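# Untangle wires and sort each colour into its own bin

## Task

Separate the tangled wires and put each colour into a bin of its own, with no wire still caught on or wound around a wire of a different colour. Every wire has to lie on the floor of its bin. A brief end or loop may poke over the bin's edge, but it must not droop more than about a finger's width down the outside, nor reach into a bin that holds a different colour. If any bit of a wire droops over the table edge the task fails, and tugging or squeezing two wires hard against each other may also fail it.

## Robot and tools

Robot: two arms, left_arm and right_arm, each with a two-finger gripper. Base positions in the scene frame: left_arm at (-0.015, +0.340, 0) m, right_arm at (-0.024, -0.237, 0) m, both facing almost straight along +x. A camera stand sits behind the arms.

Frame: the scene frame has its origin at table-top height midway between the nominal bases, +x pointing out over the table, +y toward left_arm, +z up. Arm names do not match image left or right. A gripper's fingers point along its own +z and open and close along its own y. end_effector_position is the spot between the finger pads, about 1 cm back from the tips. Reported hand poses may be off by a few centimetres, more when the arm reaches far.

The 14-number row: every moving call uses rows of 14 numbers, always for both arms even if one stays put: dx, dy, dz, rx, ry, rz, opening for left_arm, then the same seven for right_arm. dx, dy, dz, rx, ry, rz are offsets, not poses, measured along the scene axes from that arm's Hand target at the start of the action or move (rotation about the Hand target's position). The scale is 1.0 = 0.6 m for translation and 1.0 = 180 degrees for rotation; values lie in -1 to 1, and rx, ry, rz form a single rotation vector. Six zeros re-request the current Hand target; they do not freeze the arm where it sits. Opening is absolute, not an offset: +1 fully open (0.094 m), -1 closed. Any number written is a command, so to keep a gripper unchanged resend its current opening (see Tool commands in the result).

execute_actions: argument actions, a list of actions; each action is a list of up to 15 rows, one row per 1/30 s step, and a short action repeats its final row. All rows of one action count from the same start pose, so repeating an offset in a later action moves further. cameras: list of names, ["all"], or []; if omitted, images come only with an empty actions list. An empty list returns current state and all images.

move: target is one 14-number row or a list of up to 15 rows; each row is again an offset from the Hand targets at the start of the move, not from the previous row. speed is top path speed in m/s (0.002 to 2.9, default 0.25; turning up to twice that in rad/s), one value or one per target. blend in metres rounds corners between listed targets (0 means stop at each). opening_speed (0.2 or more, scale units per second) closes fingers gradually; use it on soft or fragile things. grip_force is per-pad newtons, 10 to 50, one value or one per arm; it persists, and lower values close slowly. blocking=false returns early while the move continues. All paths finish together, at most 10 s. The move: line reports the outcome per arm (done, off_target, moving, held, fault) and any limits such as paced or held. Paths do not avoid obstacles or the other arm; route around an arm's own base rather than near it.

wait: seconds, 0 to 10; the arms keep their last command and a running move continues. stop: brakes a running move. zoom_image: camera (cam_head_left, cam_head_right, cam_high, cam_left_wrist, cam_right_wrist) and region [x0, y0, x1, y1] in pixels, at most 504 by 504, from that camera's newest image. finished_scene: scene is the current scene's number; irreversible, call only when every wire is settled.

Results: each arm's end_effector_position (m) and end_effector_quat_wxyz in the scene frame, the Hand target (last commanded pose after clipping), grip_measured on the opening scale (reads a bit wide with nothing held, a bit narrow on a squeezed part, and does not reveal first contact), joint positions (last one is the finger gap in metres), joint velocities (may be summarised as within noise), joint torques (include arm weight, have offsets and noise; joints 1 to 3 wrap at ±28 N m), motor temperatures, and sometimes step-by-step positions. Joint ranges in rad: waist -2.618 to 3.054, shoulder 0 to 3.142, elbow 0 to 3.142 (straight at 2.901), wrist pitch and wrist yaw -1.571 to 1.571, wrist roll -2.094 to 2.094.

Behaviour: orientation commands are clipped to 40 degrees from the measured orientation each step. An arm can rest a few centimetres short of its target from friction or load; the next command, even all zeros, requests it again, and a remaining gap can be sent as an offset. A blocked arm keeps pushing until you command its target back past the gripper. Near the first joint's axis, small wrist motions can swing the whole arm. Fast moves lag, overshoot and strike harder.

Avoid: dropping or releasing moving wires, fast contact with the table or bins, any collision or squeeze between the two arms or their wrist cameras (and never close one gripper on the other's fingers), straining the camera cables, letting wire hang off the table, and yanking two wires against each other. Keep holds and stretched poses short: motors heat, a MOTOR HOT line warns near 75 °C, at 90 °C the arm folds and stops working, and at 100 °C it collapses. Objects may occasionally be nudged by an outside push.

Each tool is called after ">>>" in YAML: its name, and indented under it one key for each argument.

## Session

>>> execute_actions:
  actions: []

Scene clock: 0.00 s.
left_arm: end_effector_position=(+0.3006, +0.2434, +0.1562) grip_measured=+1.000 end_effector_quat_wxyz=(+0.234, +0.126, +0.943, -0.201) | right_arm: end_effector_position=(+0.3749, -0.1187, +0.1643) grip_measured=+1.000 end_effector_quat_wxyz=(+0.155, -0.020, +0.987, +0.027)
Joint positions: left_arm=[-0.109 1.348 1.062 -0.804 0.421 0.087 0.094] | right_arm=[0.313 1.832 1.706 -1.131 0.034 0.256 0.094]
Joint velocities: within noise
Joint torques (N m): no reading
Motor temperatures (°C): left_arm=[33 34 42 32 31 33 34] | right_arm=[32 32 38 36 34 32 33]
Heat: left arm: 42 °C; right arm: 38 °C.
Hand target: left_arm +0.3003, +0.2423, +0.1594; +0.237, +0.129, +0.941, -0.204 | right_arm +0.3761, -0.1186, +0.1707; +0.163, -0.020, +0.986, +0.028
Tool commands: left_gripper/opening=+1.0 right_gripper/opening=+1.0

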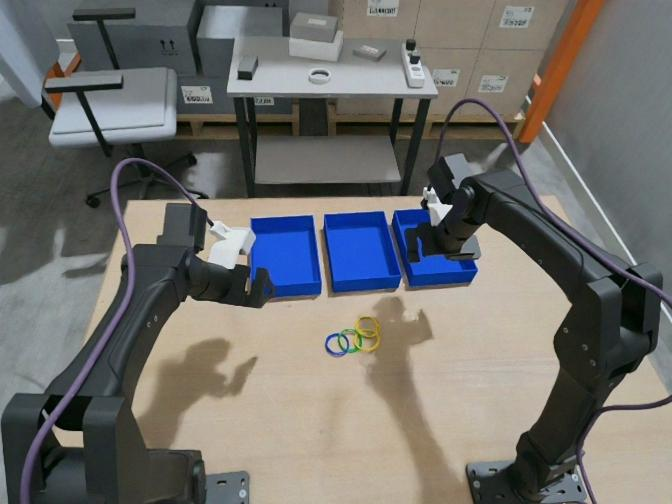

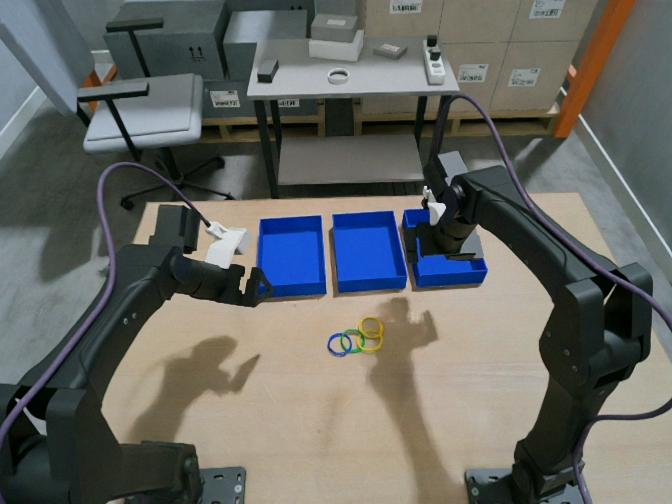

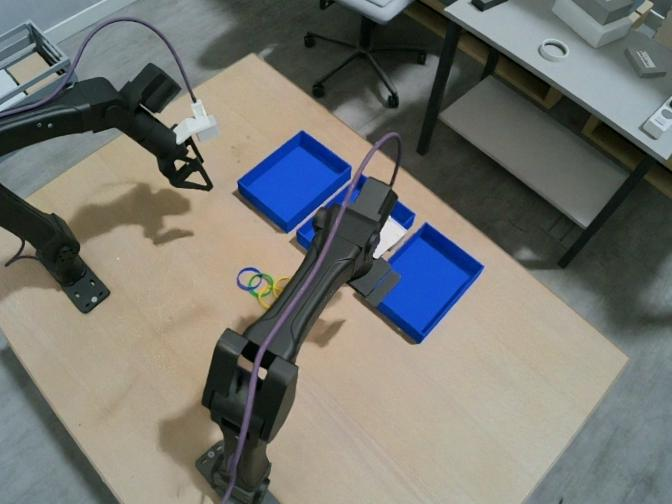

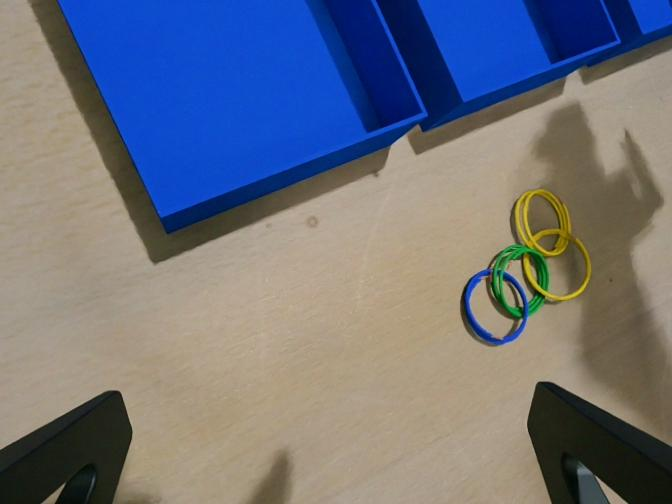

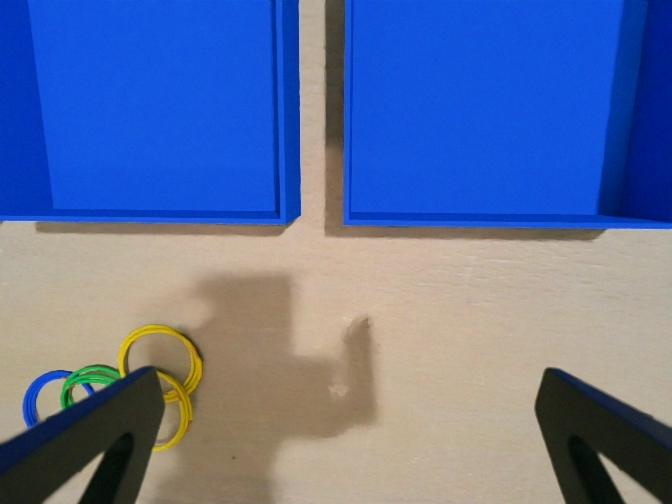

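>>> zoom_image:
  camera: "cam_left_wrist"
  region: [440, 170, 620, 360]

>>> zoom_image:
  camera: "cam_head_left"
  region: [310, 305, 400, 370]

>>> zoom_image:
  camera: "cam_right_wrist"
  region: [10, 310, 220, 460]

Scaled by 2.653 from the camera's 672x504 image, which has a finer 960x720 frame.

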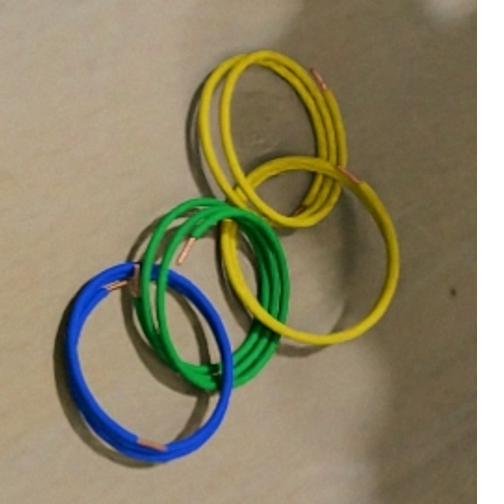

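Scaled by 5.600 from the camera's 672x504 image, which has a finer 960x720 frame.

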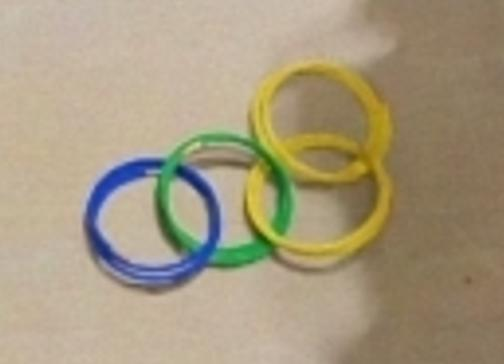

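Scaled by 2.400 from the camera's 672x504 image, which has a finer 960x720 frame.

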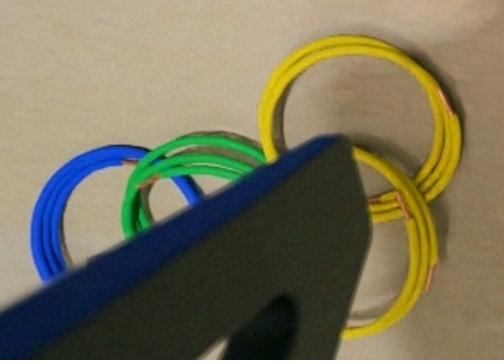

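>>> move:
  target: [0.016,-0.25,0.018,0.133,0.154,0.084,1,-0.12,-0.2,0.08,0,0,0,1]
  cameras: ["all"]

Scene clock: 41.73 s.
left_arm: end_effector_position=(+0.3089, +0.0903, +0.1710) grip_measured=+1.000 end_effector_quat_wxyz=(+0.027, +0.004, +0.999, -0.027) | right_arm: end_effector_position=(+0.3114, -0.2404, +0.2165) grip_measured=+1.000 end_effector_quat_wxyz=(+0.163, -0.017, +0.986, +0.022)
Joint positions: left_arm=[-0.689 2.08 2.127 -1.543 0.01 -0.646 0.094] | right_arm=[-0.035 1.545 1.591 -1.292 -0.064 -0.07 0.094]
Joint torques (N m): left_arm=[0.06 -9.48 6.97 0.07 -0.09 -0.11] | right_arm=[-0.24 -7.61 4.82 0.8 -0.24 -0.08]
Motor temperatures (°C): left_arm=[33 37 46 34 32 33 34] | right_arm=[32 39 42 36 34 32 33]
Heat: left arm: 46 °C; right arm: 42 °C.
Hand target: left_arm +0.3098, +0.0923, +0.1702; +0.000, -0.001, +1.000, +0.001 | right_arm +0.3041, -0.2386, +0.2187; +0.163, -0.020, +0.986, +0.028
Off the commanded pose: left_arm 0.002 m, 4 deg | right_arm 0.008 m, 1 deg.
joint sent to its limit (left arm) — joint 4 (wrist pitch), lower limit. The joint targets are off in orientation, not in position.
move: off_target (left_arm)

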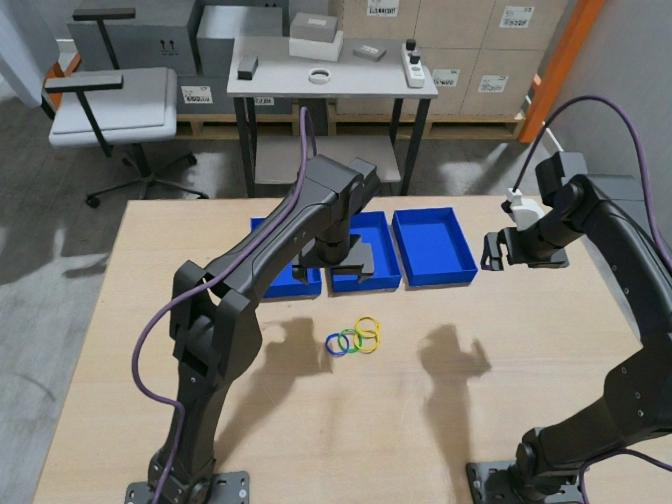

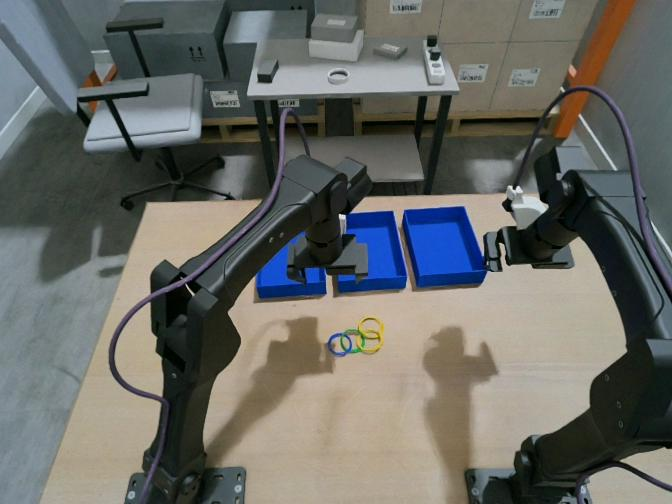

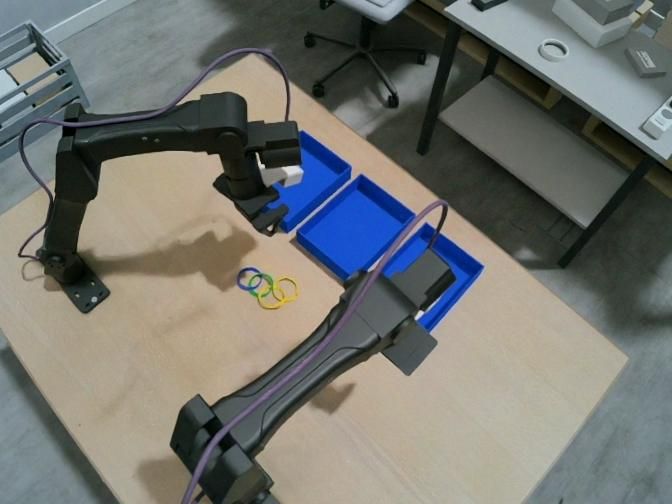

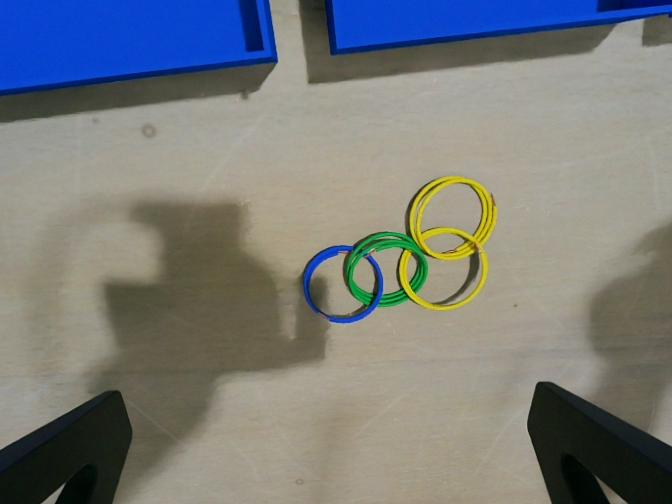

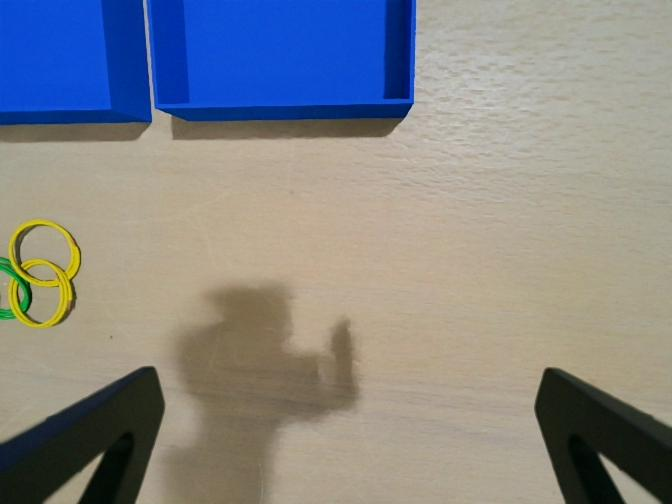

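>>> zoom_image:
  camera: "cam_left_wrist"
  region: [290, 165, 510, 335]

>>> zoom_image:
  camera: "cam_left_wrist"
  region: [295, 220, 440, 330]

>>> zoom_image:
  camera: "cam_right_wrist"
  region: [0, 210, 100, 340]

Scaled by 2.291 from the camera's 672x504 image, which has a finer 960x720 frame.

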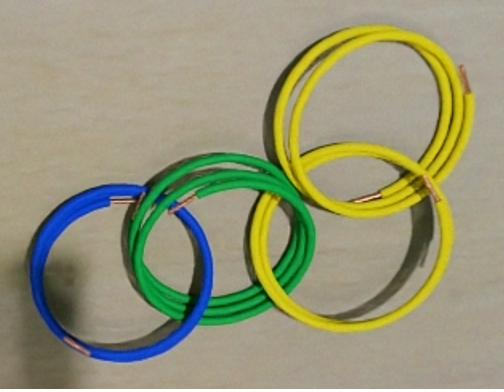

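Scaled by 3.476 from the camera's 672x504 image, which has a finer 960x720 frame.

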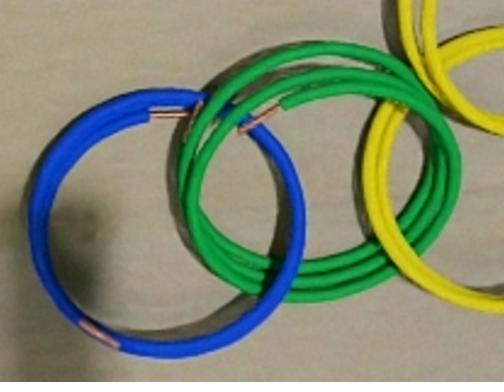

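Scaled by 3.877 from the camera's 672x504 image, which has a finer 960x720 frame.

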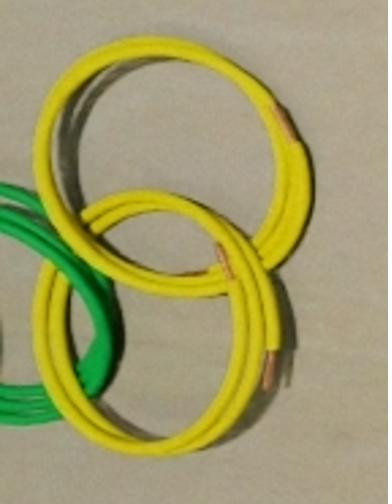

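>>> move:
  target: [0.02,-0.065,-0.15,0,0,0,1,0,0,0,0,0,0,1]
  cameras: ["cam_left_wrist"]

>>> zoom_image:
  camera: "cam_left_wrist"
  region: [210, 100, 480, 310]

Scene clock: 69.87 s.
left_arm: end_effector_position=(+0.3158, +0.0573, +0.0791) grip_measured=+1.000 end_effector_quat_wxyz=(-0.012, +0.004, +1.000, +0.006) | right_arm: end_effector_position=(+0.3114, -0.2404, +0.2165) grip_measured=+1.000 end_effector_quat_wxyz=(+0.163, -0.017, +0.986, +0.022)
Joint positions: left_arm=[-0.741 2.271 2.066 -1.393 0.007 -0.698 0.094] | right_arm=[-0.035 1.545 1.591 -1.292 -0.064 -0.071 0.094]
Joint torques (N m): left_arm=[-0.06 -12.21 6.24 0.27 -0.06 -0.06] | right_arm=[-0.23 -7.61 4.82 0.81 -0.25 -0.08]
Heat: left arm: 46 °C; right arm: 40 °C.
Hand target: left_arm +0.3217, +0.0533, +0.0802; +0.000, -0.001, +1.000, +0.001 | right_arm +0.3041, -0.2385, +0.2187; +0.164, -0.020, +0.986, +0.029
Off the commanded pose: left_arm 0.007 m, 2 deg | right_arm 0.008 m, 1 deg.
move: done
Images, in order (width x height): cam_left_wrist 672x504.

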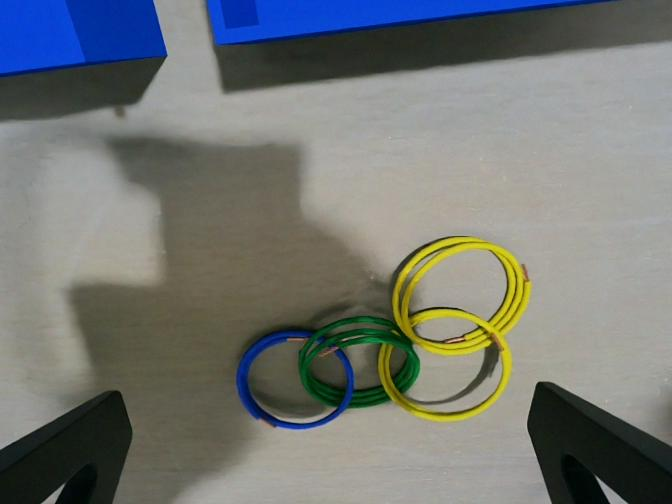

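Scaled by 1.867 from the camera's 672x504 image, which has a finer 960x720 frame.

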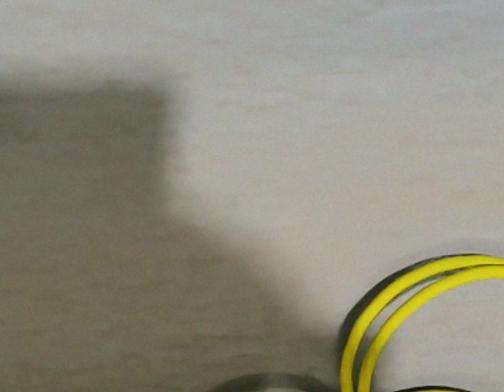

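>>> zoom_image:
  camera: "cam_left_wrist"
  region: [225, 300, 435, 440]

>>> zoom_image:
  camera: "cam_left_wrist"
  region: [360, 220, 550, 430]

>>> zoom_image:
  camera: "cam_left_wrist"
  region: [280, 310, 370, 420]

Scaled by 2.400 from the camera's 672x504 image, which has a finer 960x720 frame.

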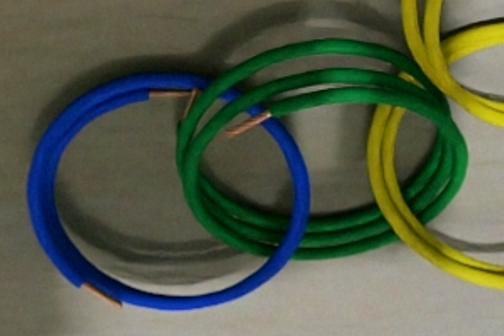

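Scaled by 2.400 from the camera's 672x504 image, which has a finer 960x720 frame.

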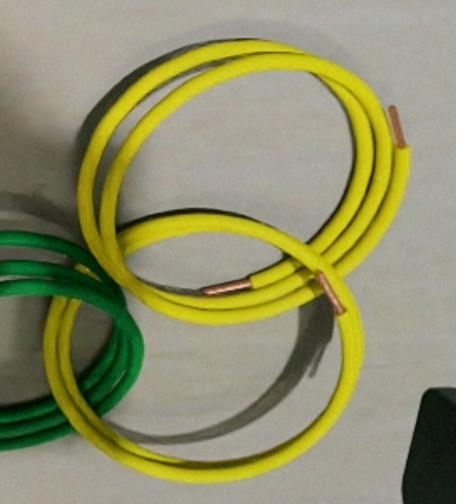

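Scaled by 4.582 from the camera's 672x504 image, which has a finer 960x720 frame.

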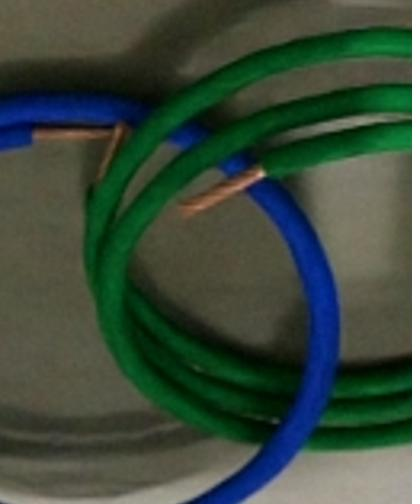

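>>> move:
  target: [0,0.035,-0.05,0,0,0,1,0,0,0,0,0,0,1]
  cameras: ["cam_left_wrist","cam_head_left"]

>>> zoom_image:
  camera: "cam_left_wrist"
  region: [250, 350, 460, 504]

Scene clock: 192.57 s.
left_arm: end_effector_position=(+0.3178, +0.0747, +0.0427) grip_measured=+1.000 end_effector_quat_wxyz=(-0.016, -0.004, +1.000, +0.008) | right_arm: end_effector_position=(+0.3114, -0.2404, +0.2165) grip_measured=+1.000 end_effector_quat_wxyz=(+0.163, -0.017, +0.986, +0.022)
Joint positions: left_arm=[-0.707 2.243 1.875 -1.237 0.007 -0.68 0.094] | right_arm=[-0.035 1.545 1.591 -1.292 -0.064 -0.071 0.094]
Joint torques (N m): left_arm=[0.34 -14.34 4.68 0.28 -0.07 0.02] | right_arm=[-0.24 -7.6 4.82 0.81 -0.25 -0.08]
Motor temperatures (°C): left_arm=[33 48 48 32 32 33 34] | right_arm=[32 41 39 36 34 32 33]
Heat: left arm: 48 °C; right arm: 41 °C.
Hand target: left_arm +0.3219, +0.0744, +0.0503; +0.000, -0.001, +1.000, +0.001 | right_arm +0.3041, -0.2385, +0.2187; +0.164, -0.020, +0.986, +0.029
Off the commanded pose: left_arm 0.008 m, 2 deg | right_arm 0.008 m, 1 deg.
move: done
Images, in order (width x height): cam_head_left 672x504, cam_left_wrist 672x504.

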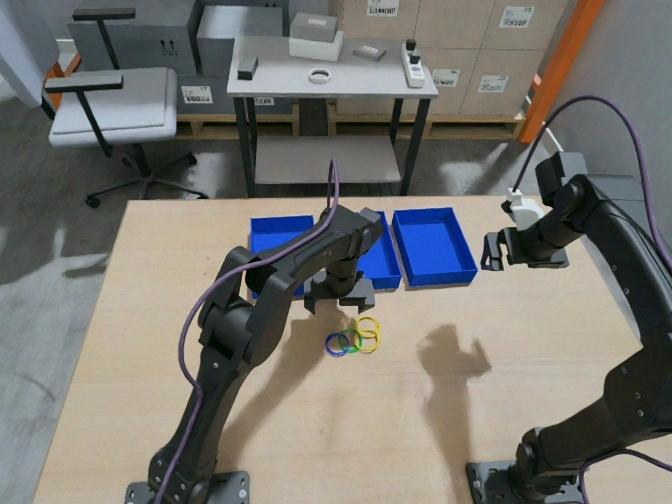

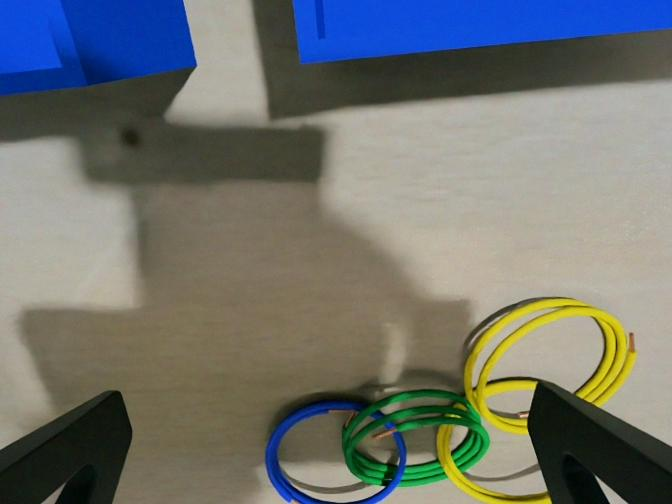

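Scaled by 2.400 from the camera's 672x504 image, which has a finer 960x720 frame.

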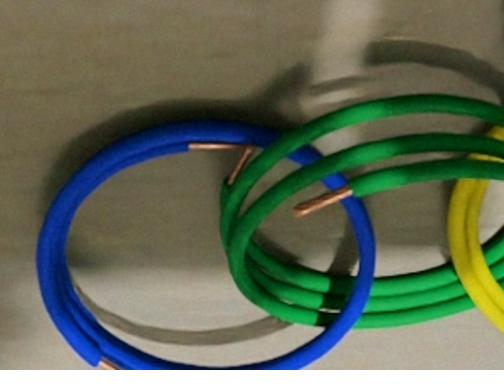

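>>> move:
  target: [0,0,0,0,0,0,-0.7,0,0,0,0,0,0,1]
  cameras: ["cam_left_wrist","cam_high"]

>>> zoom_image:
  camera: "cam_high"
  region: [200, 180, 340, 320]

Scene clock: 215.30 s.
left_arm: end_effector_position=(+0.3178, +0.0746, +0.0427) grip_measured=-0.697 end_effector_quat_wxyz=(-0.015, -0.004, +1.000, +0.008) | right_arm: end_effector_position=(+0.3114, -0.2404, +0.2165) grip_measured=+1.000 end_effector_quat_wxyz=(+0.163, -0.017, +0.986, +0.022)
Joint positions: left_arm=[-0.707 2.243 1.875 -1.237 0.007 -0.68 0.014] | right_arm=[-0.035 1.545 1.591 -1.292 -0.064 -0.071 0.094]
Joint torques (N m): left_arm=[0.27 -14.42 4.79 0.26 0 0.08] | right_arm=[-0.23 -7.6 4.81 0.81 -0.25 -0.07]
Heat: left arm: 49 °C; right arm: 41 °C.
Hand target: left_arm +0.3219, +0.0744, +0.0503; +0.000, -0.001, +1.000, +0.001 | right_arm +0.3041, -0.2385, +0.2187; +0.164, -0.020, +0.986, +0.029
Off the commanded pose: left_arm 0.009 m, 2 deg | right_arm 0.008 m, 1 deg.
move: done
Images, in order (width x height): cam_high 672x504, cam_left_wrist 672x504.

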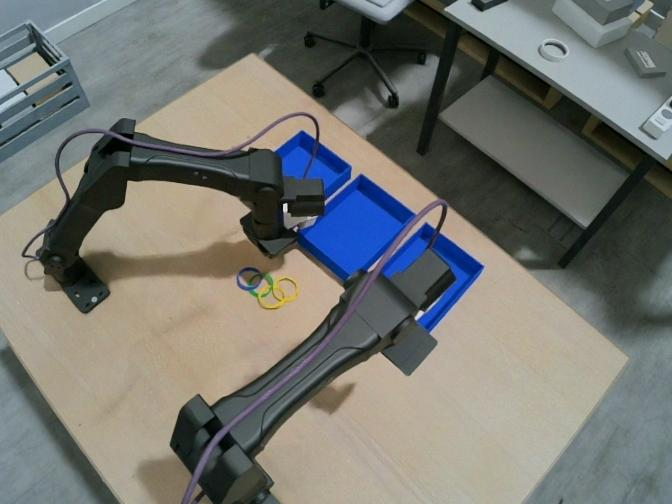

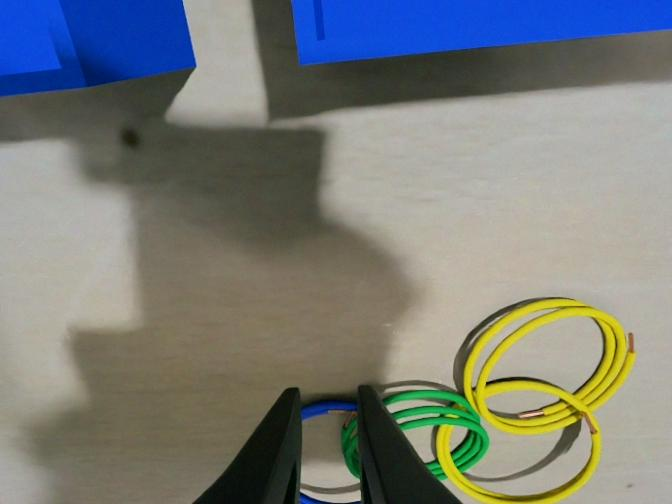

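Scaled by 3.600 from the camera's 672x504 image, which has a finer 960x720 frame.

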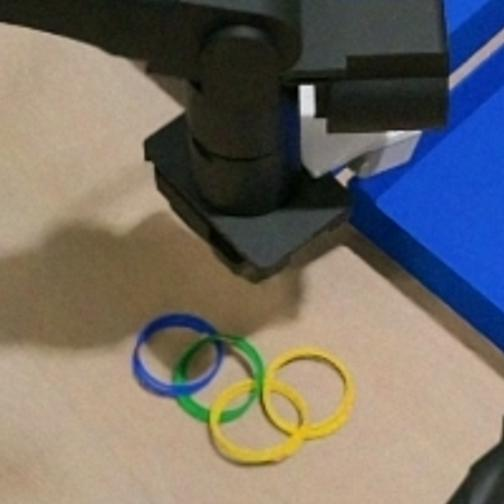

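>>> move:
  target: [-0.165,0.017,0.033,0,0,0.389,-0.6,0,0,0,0,0,0,1]
  cameras: ["cam_left_wrist","cam_high","cam_head_left"]

>>> zoom_image:
  camera: "cam_high"
  region: [190, 180, 340, 320]

>>> zoom_image:
  camera: "cam_head_left"
  region: [280, 280, 400, 380]

Scene clock: 272.67 s.
left_arm: end_effector_position=(+0.2238, +0.0843, +0.0659) grip_measured=-0.603 end_effector_quat_wxyz=(-0.007, -0.571, +0.821, +0.008) | right_arm: end_effector_position=(+0.3114, -0.2404, +0.2165) grip_measured=+1.000 end_effector_quat_wxyz=(+0.163, -0.017, +0.986, +0.022)
Joint positions: left_arm=[-0.851 1.91 1.466 -1.145 0.01 -2.032 0.019] | right_arm=[-0.035 1.545 1.591 -1.292 -0.064 -0.071 0.094]
Joint torques (N m): left_arm=[-0.64 -11.56 4.46 0.28 -0.07 -0.17] | right_arm=[-0.24 -7.6 4.79 0.81 -0.25 -0.08]
Motor temperatures (°C): left_arm=[33 54 46 32 31 33 34] | right_arm=[32 42 39 37 34 32 33]
Heat: left arm: 54 °C; right arm: 42 °C.
Hand target: left_arm +0.2228, +0.0845, +0.0700; -0.001, -0.574, +0.819, +0.000 | right_arm +0.3041, -0.2385, +0.2187; +0.164, -0.020, +0.986, +0.029
Off the commanded pose: left_arm 0.004 m, 1 deg | right_arm 0.008 m, 1 deg.
move: done
Images, in order (width x height): cam_head_left 672x504, cam_high 672x504, cam_left_wrist 672x504.

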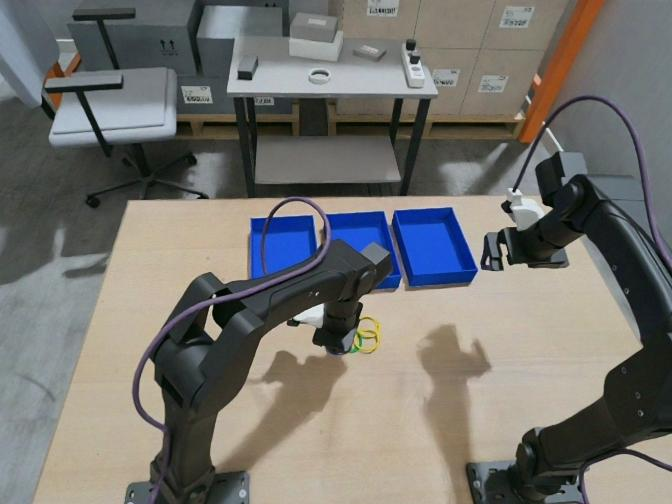

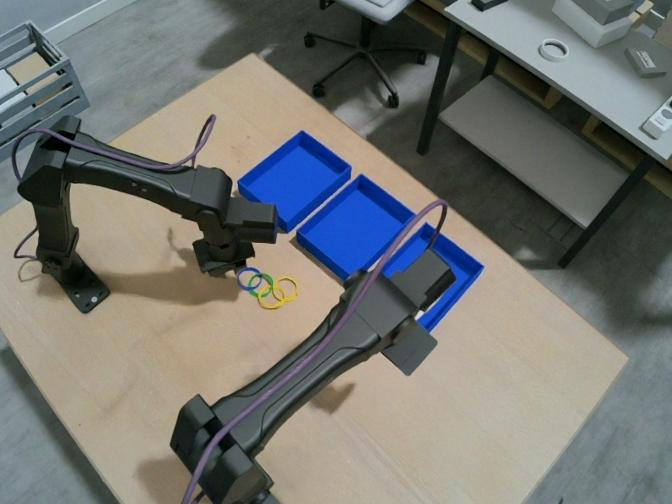

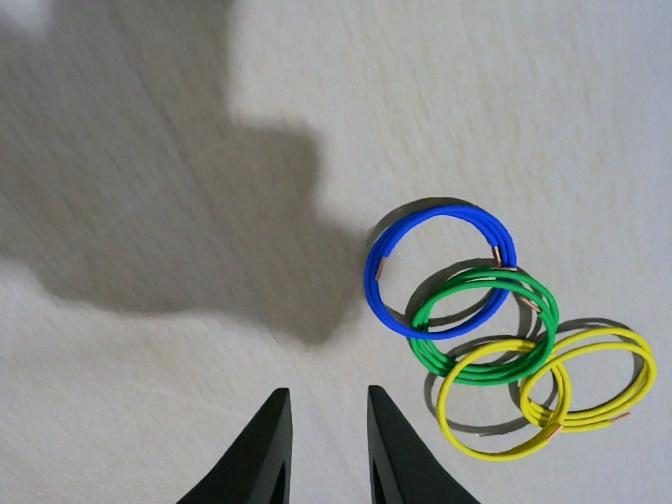

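Scaled by 3.360 from the camera's 672x504 image, which has a finer 960x720 frame.

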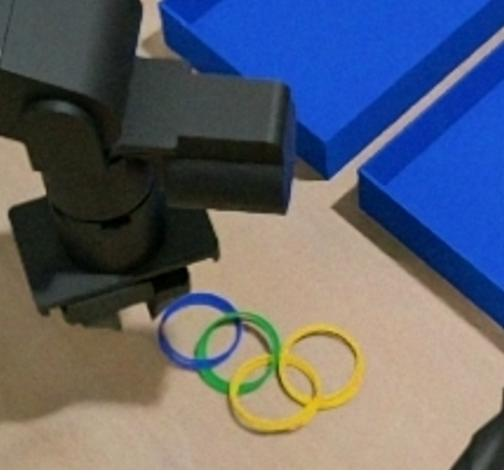

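Scaled by 4.200 from the camera's 672x504 image, which has a finer 960x720 frame.

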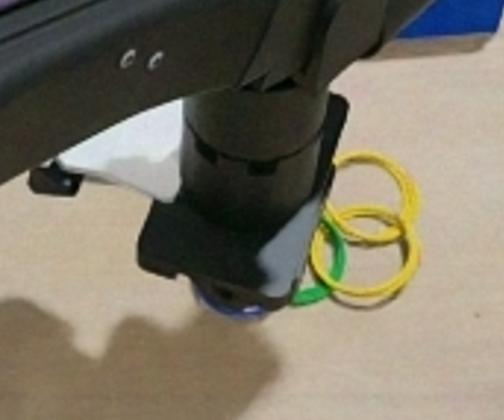

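>>> zoom_image:
  camera: "cam_left_wrist"
  region: [350, 185, 570, 395]

>>> zoom_image:
  camera: "cam_left_wrist"
  region: [425, 250, 665, 470]

Scaled by 2.291 from the camera's 672x504 image, which has a finer 960x720 frame.

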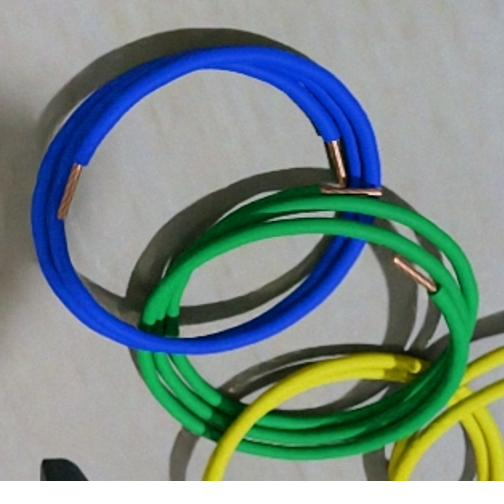

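Scaled by 2.100 from the camera's 672x504 image, which has a finer 960x720 frame.

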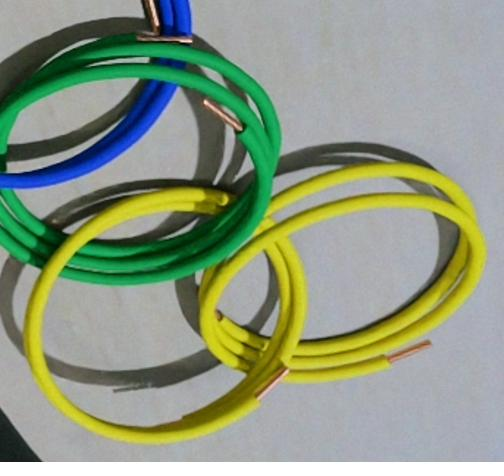

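>>> move:
  target: [0.018,-0.0145,-0.058,0,0,0,-0.6,0,0,0,0,0,0,1]
  cameras: ["cam_left_wrist"]
  speed: 0.1

>>> zoom_image:
  camera: "cam_left_wrist"
  region: [270, 280, 470, 480]

Scene clock: 332.60 s.
left_arm: end_effector_position=(+0.2340, +0.0733, +0.0425) grip_measured=-0.603 end_effector_quat_wxyz=(-0.004, -0.571, +0.821, -0.008) | right_arm: end_effector_position=(+0.3114, -0.2404, +0.2165) grip_measured=+1.000 end_effector_quat_wxyz=(+0.163, -0.017, +0.986, +0.022)
Joint positions: left_arm=[-0.851 1.957 1.435 -1.034 0.01 -2.032 0.019] | right_arm=[-0.035 1.545 1.591 -1.292 -0.064 -0.071 0.094]
Joint velocities: left_arm=[0.002 -0.012 -0.002 -0.066 0.037 -0.154 -0.002] | right_arm=[within noise]
Joint torques (N m): left_arm=[-0.14 -8.65 4.9 0.31 -0.04 -0.16] | right_arm=[-0.24 -7.6 4.82 0.81 -0.25 -0.08]
Motor temperatures (°C): left_arm=[33 59 45 32 31 33 34] | right_arm=[32 42 39 37 34 32 33]
Heat: left arm: 59 °C; right arm: 42 °C.
Hand target: left_arm +0.2336, +0.0758, +0.0352; -0.001, -0.574, +0.819, +0.000 | right_arm +0.3041, -0.2385, +0.2187; +0.164, -0.020, +0.986, +0.029
Off the commanded pose: left_arm 0.008 m, 1 deg | right_arm 0.008 m, 1 deg.
move: done
Images, in order (width x height): cam_left_wrist 672x504.

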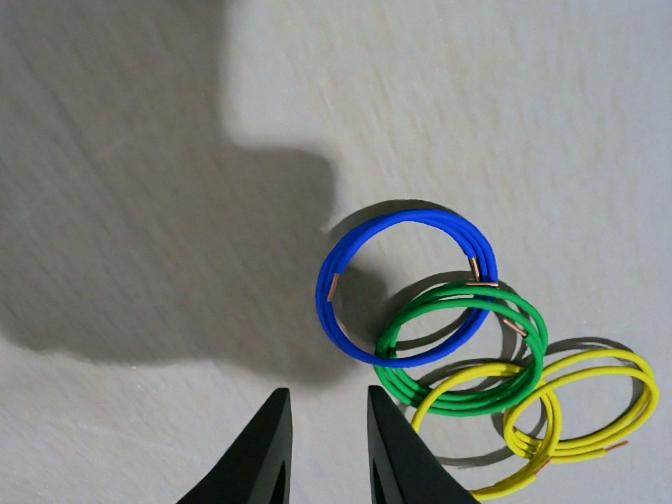

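Scaled by 2.520 from the camera's 672x504 image, which has a finer 960x720 frame.

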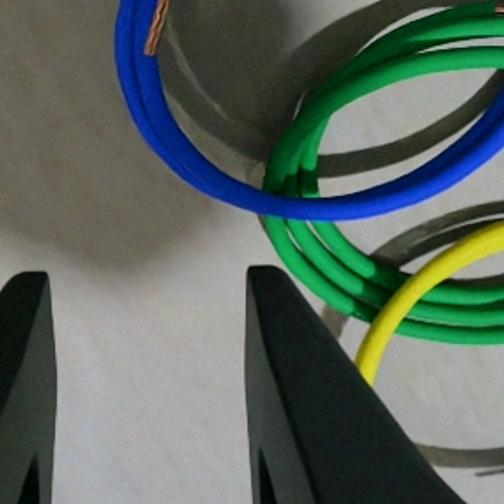

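>>> move:
  target: [0,0,-0.045,0,0,0,-0.6,0,0,0,0,0,0,1]
  cameras: ["cam_left_wrist"]
  speed: 0.08

>>> zoom_image:
  camera: "cam_left_wrist"
  region: [270, 300, 470, 500]

Scene clock: 342.07 s.
left_arm: end_effector_position=(+0.2347, +0.0726, +0.0164) grip_measured=-0.603 end_effector_quat_wxyz=(-0.004, -0.571, +0.821, -0.009) | right_arm: end_effector_position=(+0.3114, -0.2404, +0.2165) grip_measured=+1.000 end_effector_quat_wxyz=(+0.163, -0.017, +0.986, +0.022)
Joint positions: left_arm=[-0.851 1.99 1.373 -0.937 0.01 -2.032 0.019] | right_arm=[-0.035 1.545 1.591 -1.292 -0.064 -0.071 0.094]
Joint torques (N m): left_arm=[-0.24 -8.68 4.46 0.31 -0.1 -0.12] | right_arm=[-0.24 -7.6 4.81 0.81 -0.26 -0.07]
Motor temperatures (°C): left_arm=[33 55 46 32 31 33 34] | right_arm=[32 42 39 37 34 32 33]
Heat: left arm: 55 °C; right arm: 42 °C.
Hand target: left_arm +0.2336, +0.0758, +0.0082; -0.001, -0.574, +0.819, +0.000 | right_arm +0.3041, -0.2385, +0.2187; +0.164, -0.020, +0.986, +0.029
Off the commanded pose: left_arm 0.009 m, 1 deg | right_arm 0.008 m, 1 deg.
move: done
Images, in order (width x height): cam_left_wrist 672x504.

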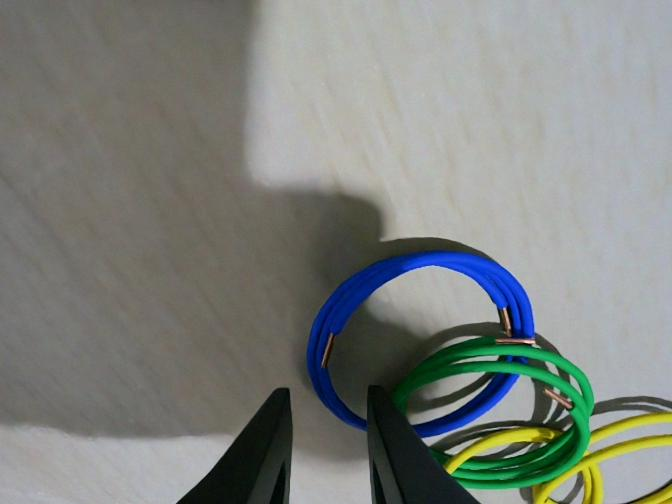

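Scaled by 2.520 from the camera's 672x504 image, which has a finer 960x720 frame.

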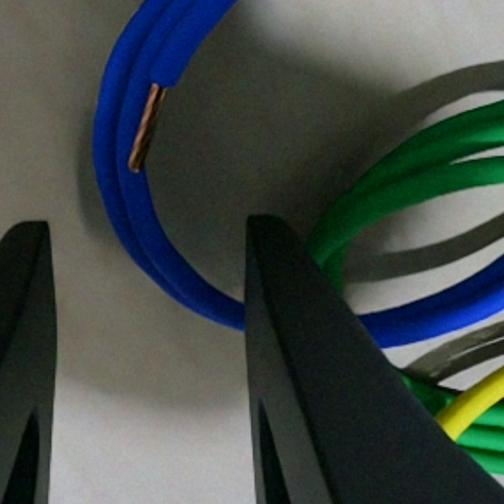

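>>> move:
  target: [-0.003,0.002,-0.015,0,0,0,-0.6,0,0,0,0,0,0,1]
  cameras: ["cam_left_wrist"]
  speed: 0.05

>>> zoom_image:
  camera: "cam_left_wrist"
  region: [270, 300, 470, 500]

Scene clock: 355.37 s.
left_arm: end_effector_position=(+0.2341, +0.0732, +0.0091) grip_measured=-0.603 end_effector_quat_wxyz=(-0.004, -0.571, +0.821, -0.012) | right_arm: end_effector_position=(+0.3114, -0.2404, +0.2165) grip_measured=+1.000 end_effector_quat_wxyz=(+0.163, -0.017, +0.986, +0.022)
Joint positions: left_arm=[-0.851 1.993 1.346 -0.901 0.01 -2.032 0.019] | right_arm=[-0.035 1.545 1.591 -1.292 -0.064 -0.071 0.094]
Joint torques (N m): left_arm=[-0.25 -8.31 4.34 0.31 -0.04 -0.07] | right_arm=[-0.23 -7.6 4.83 0.81 -0.25 -0.07]
Heat: left arm: 53 °C; right arm: 42 °C.
Hand target: left_arm +0.2318, +0.0770, -0.0008; -0.001, -0.574, +0.819, +0.000 | right_arm +0.3041, -0.2385, +0.2187; +0.164, -0.020, +0.986, +0.029
Off the commanded pose: left_arm 0.011 m, 2 deg | right_arm 0.008 m, 1 deg.
move: off_target (left_arm)
Images, in order (width x height): cam_left_wrist 672x504.

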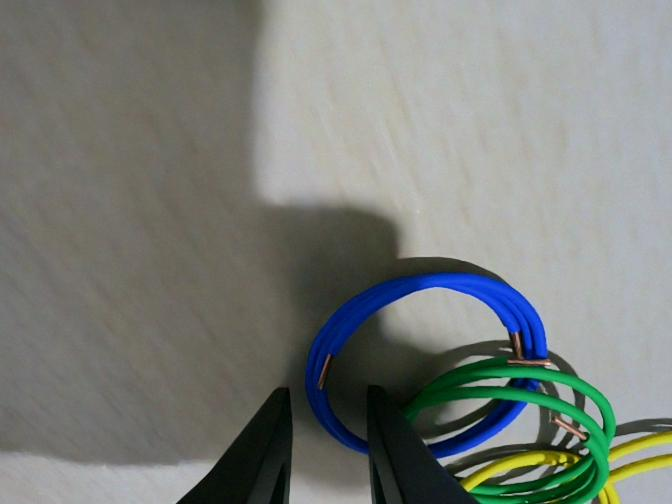

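Scaled by 2.520 from the camera's 672x504 image, which has a finer 960x720 frame.

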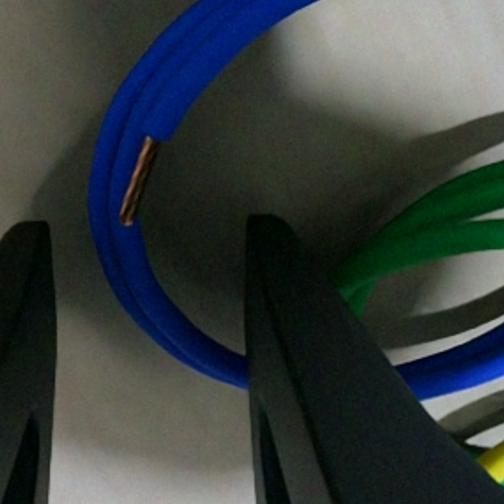

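>>> move:
  target: [0,0,0.008,0,0,0,-0.96,0,0,0,0,0,0,1]
  cameras: ["cam_left_wrist"]
  grip_force: 20
  opening_speed: 0.3

>>> zoom_image:
  camera: "cam_left_wrist"
  region: [280, 260, 600, 500]

Scene clock: 368.27 s.
left_arm: end_effector_position=(+0.2341, +0.0732, +0.0091) grip_measured=-0.936 end_effector_quat_wxyz=(-0.004, -0.571, +0.821, -0.012) | right_arm: end_effector_position=(+0.3114, -0.2404, +0.2165) grip_measured=+1.000 end_effector_quat_wxyz=(+0.163, -0.017, +0.986, +0.022)
Joint positions: left_arm=[-0.851 1.993 1.346 -0.901 0.01 -2.032 0.003] | right_arm=[-0.035 1.545 1.591 -1.292 -0.064 -0.071 0.094]
Joint torques (N m): left_arm=[-0.2 -8.87 5.07 0.15 -0.09 -0.12] | right_arm=[-0.24 -7.6 4.81 0.81 -0.25 -0.08]
Heat: left arm: 54 °C; right arm: 42 °C.
Hand target: left_arm +0.2318, +0.0770, +0.0040; -0.001, -0.574, +0.819, +0.000 | right_arm +0.3041, -0.2385, +0.2187; +0.164, -0.020, +0.986, +0.029
Off the commanded pose: left_arm 0.007 m, 1 deg | right_arm 0.008 m, 1 deg.
grip_force (N): 20, 20
move: done
Images, in order (width x height): cam_left_wrist 672x504.

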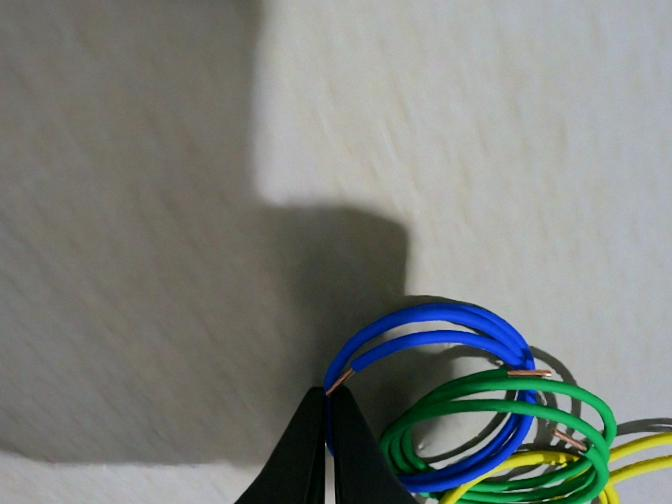

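Scaled by 1.575 from the camera's 672x504 image, which has a finer 960x720 frame.

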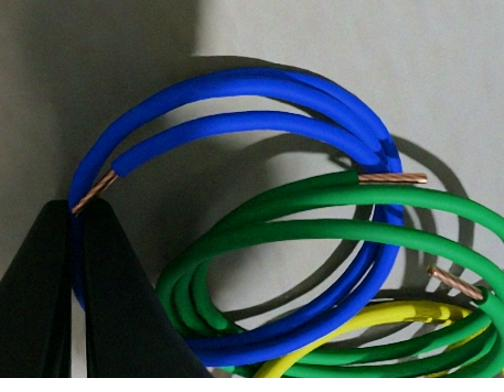

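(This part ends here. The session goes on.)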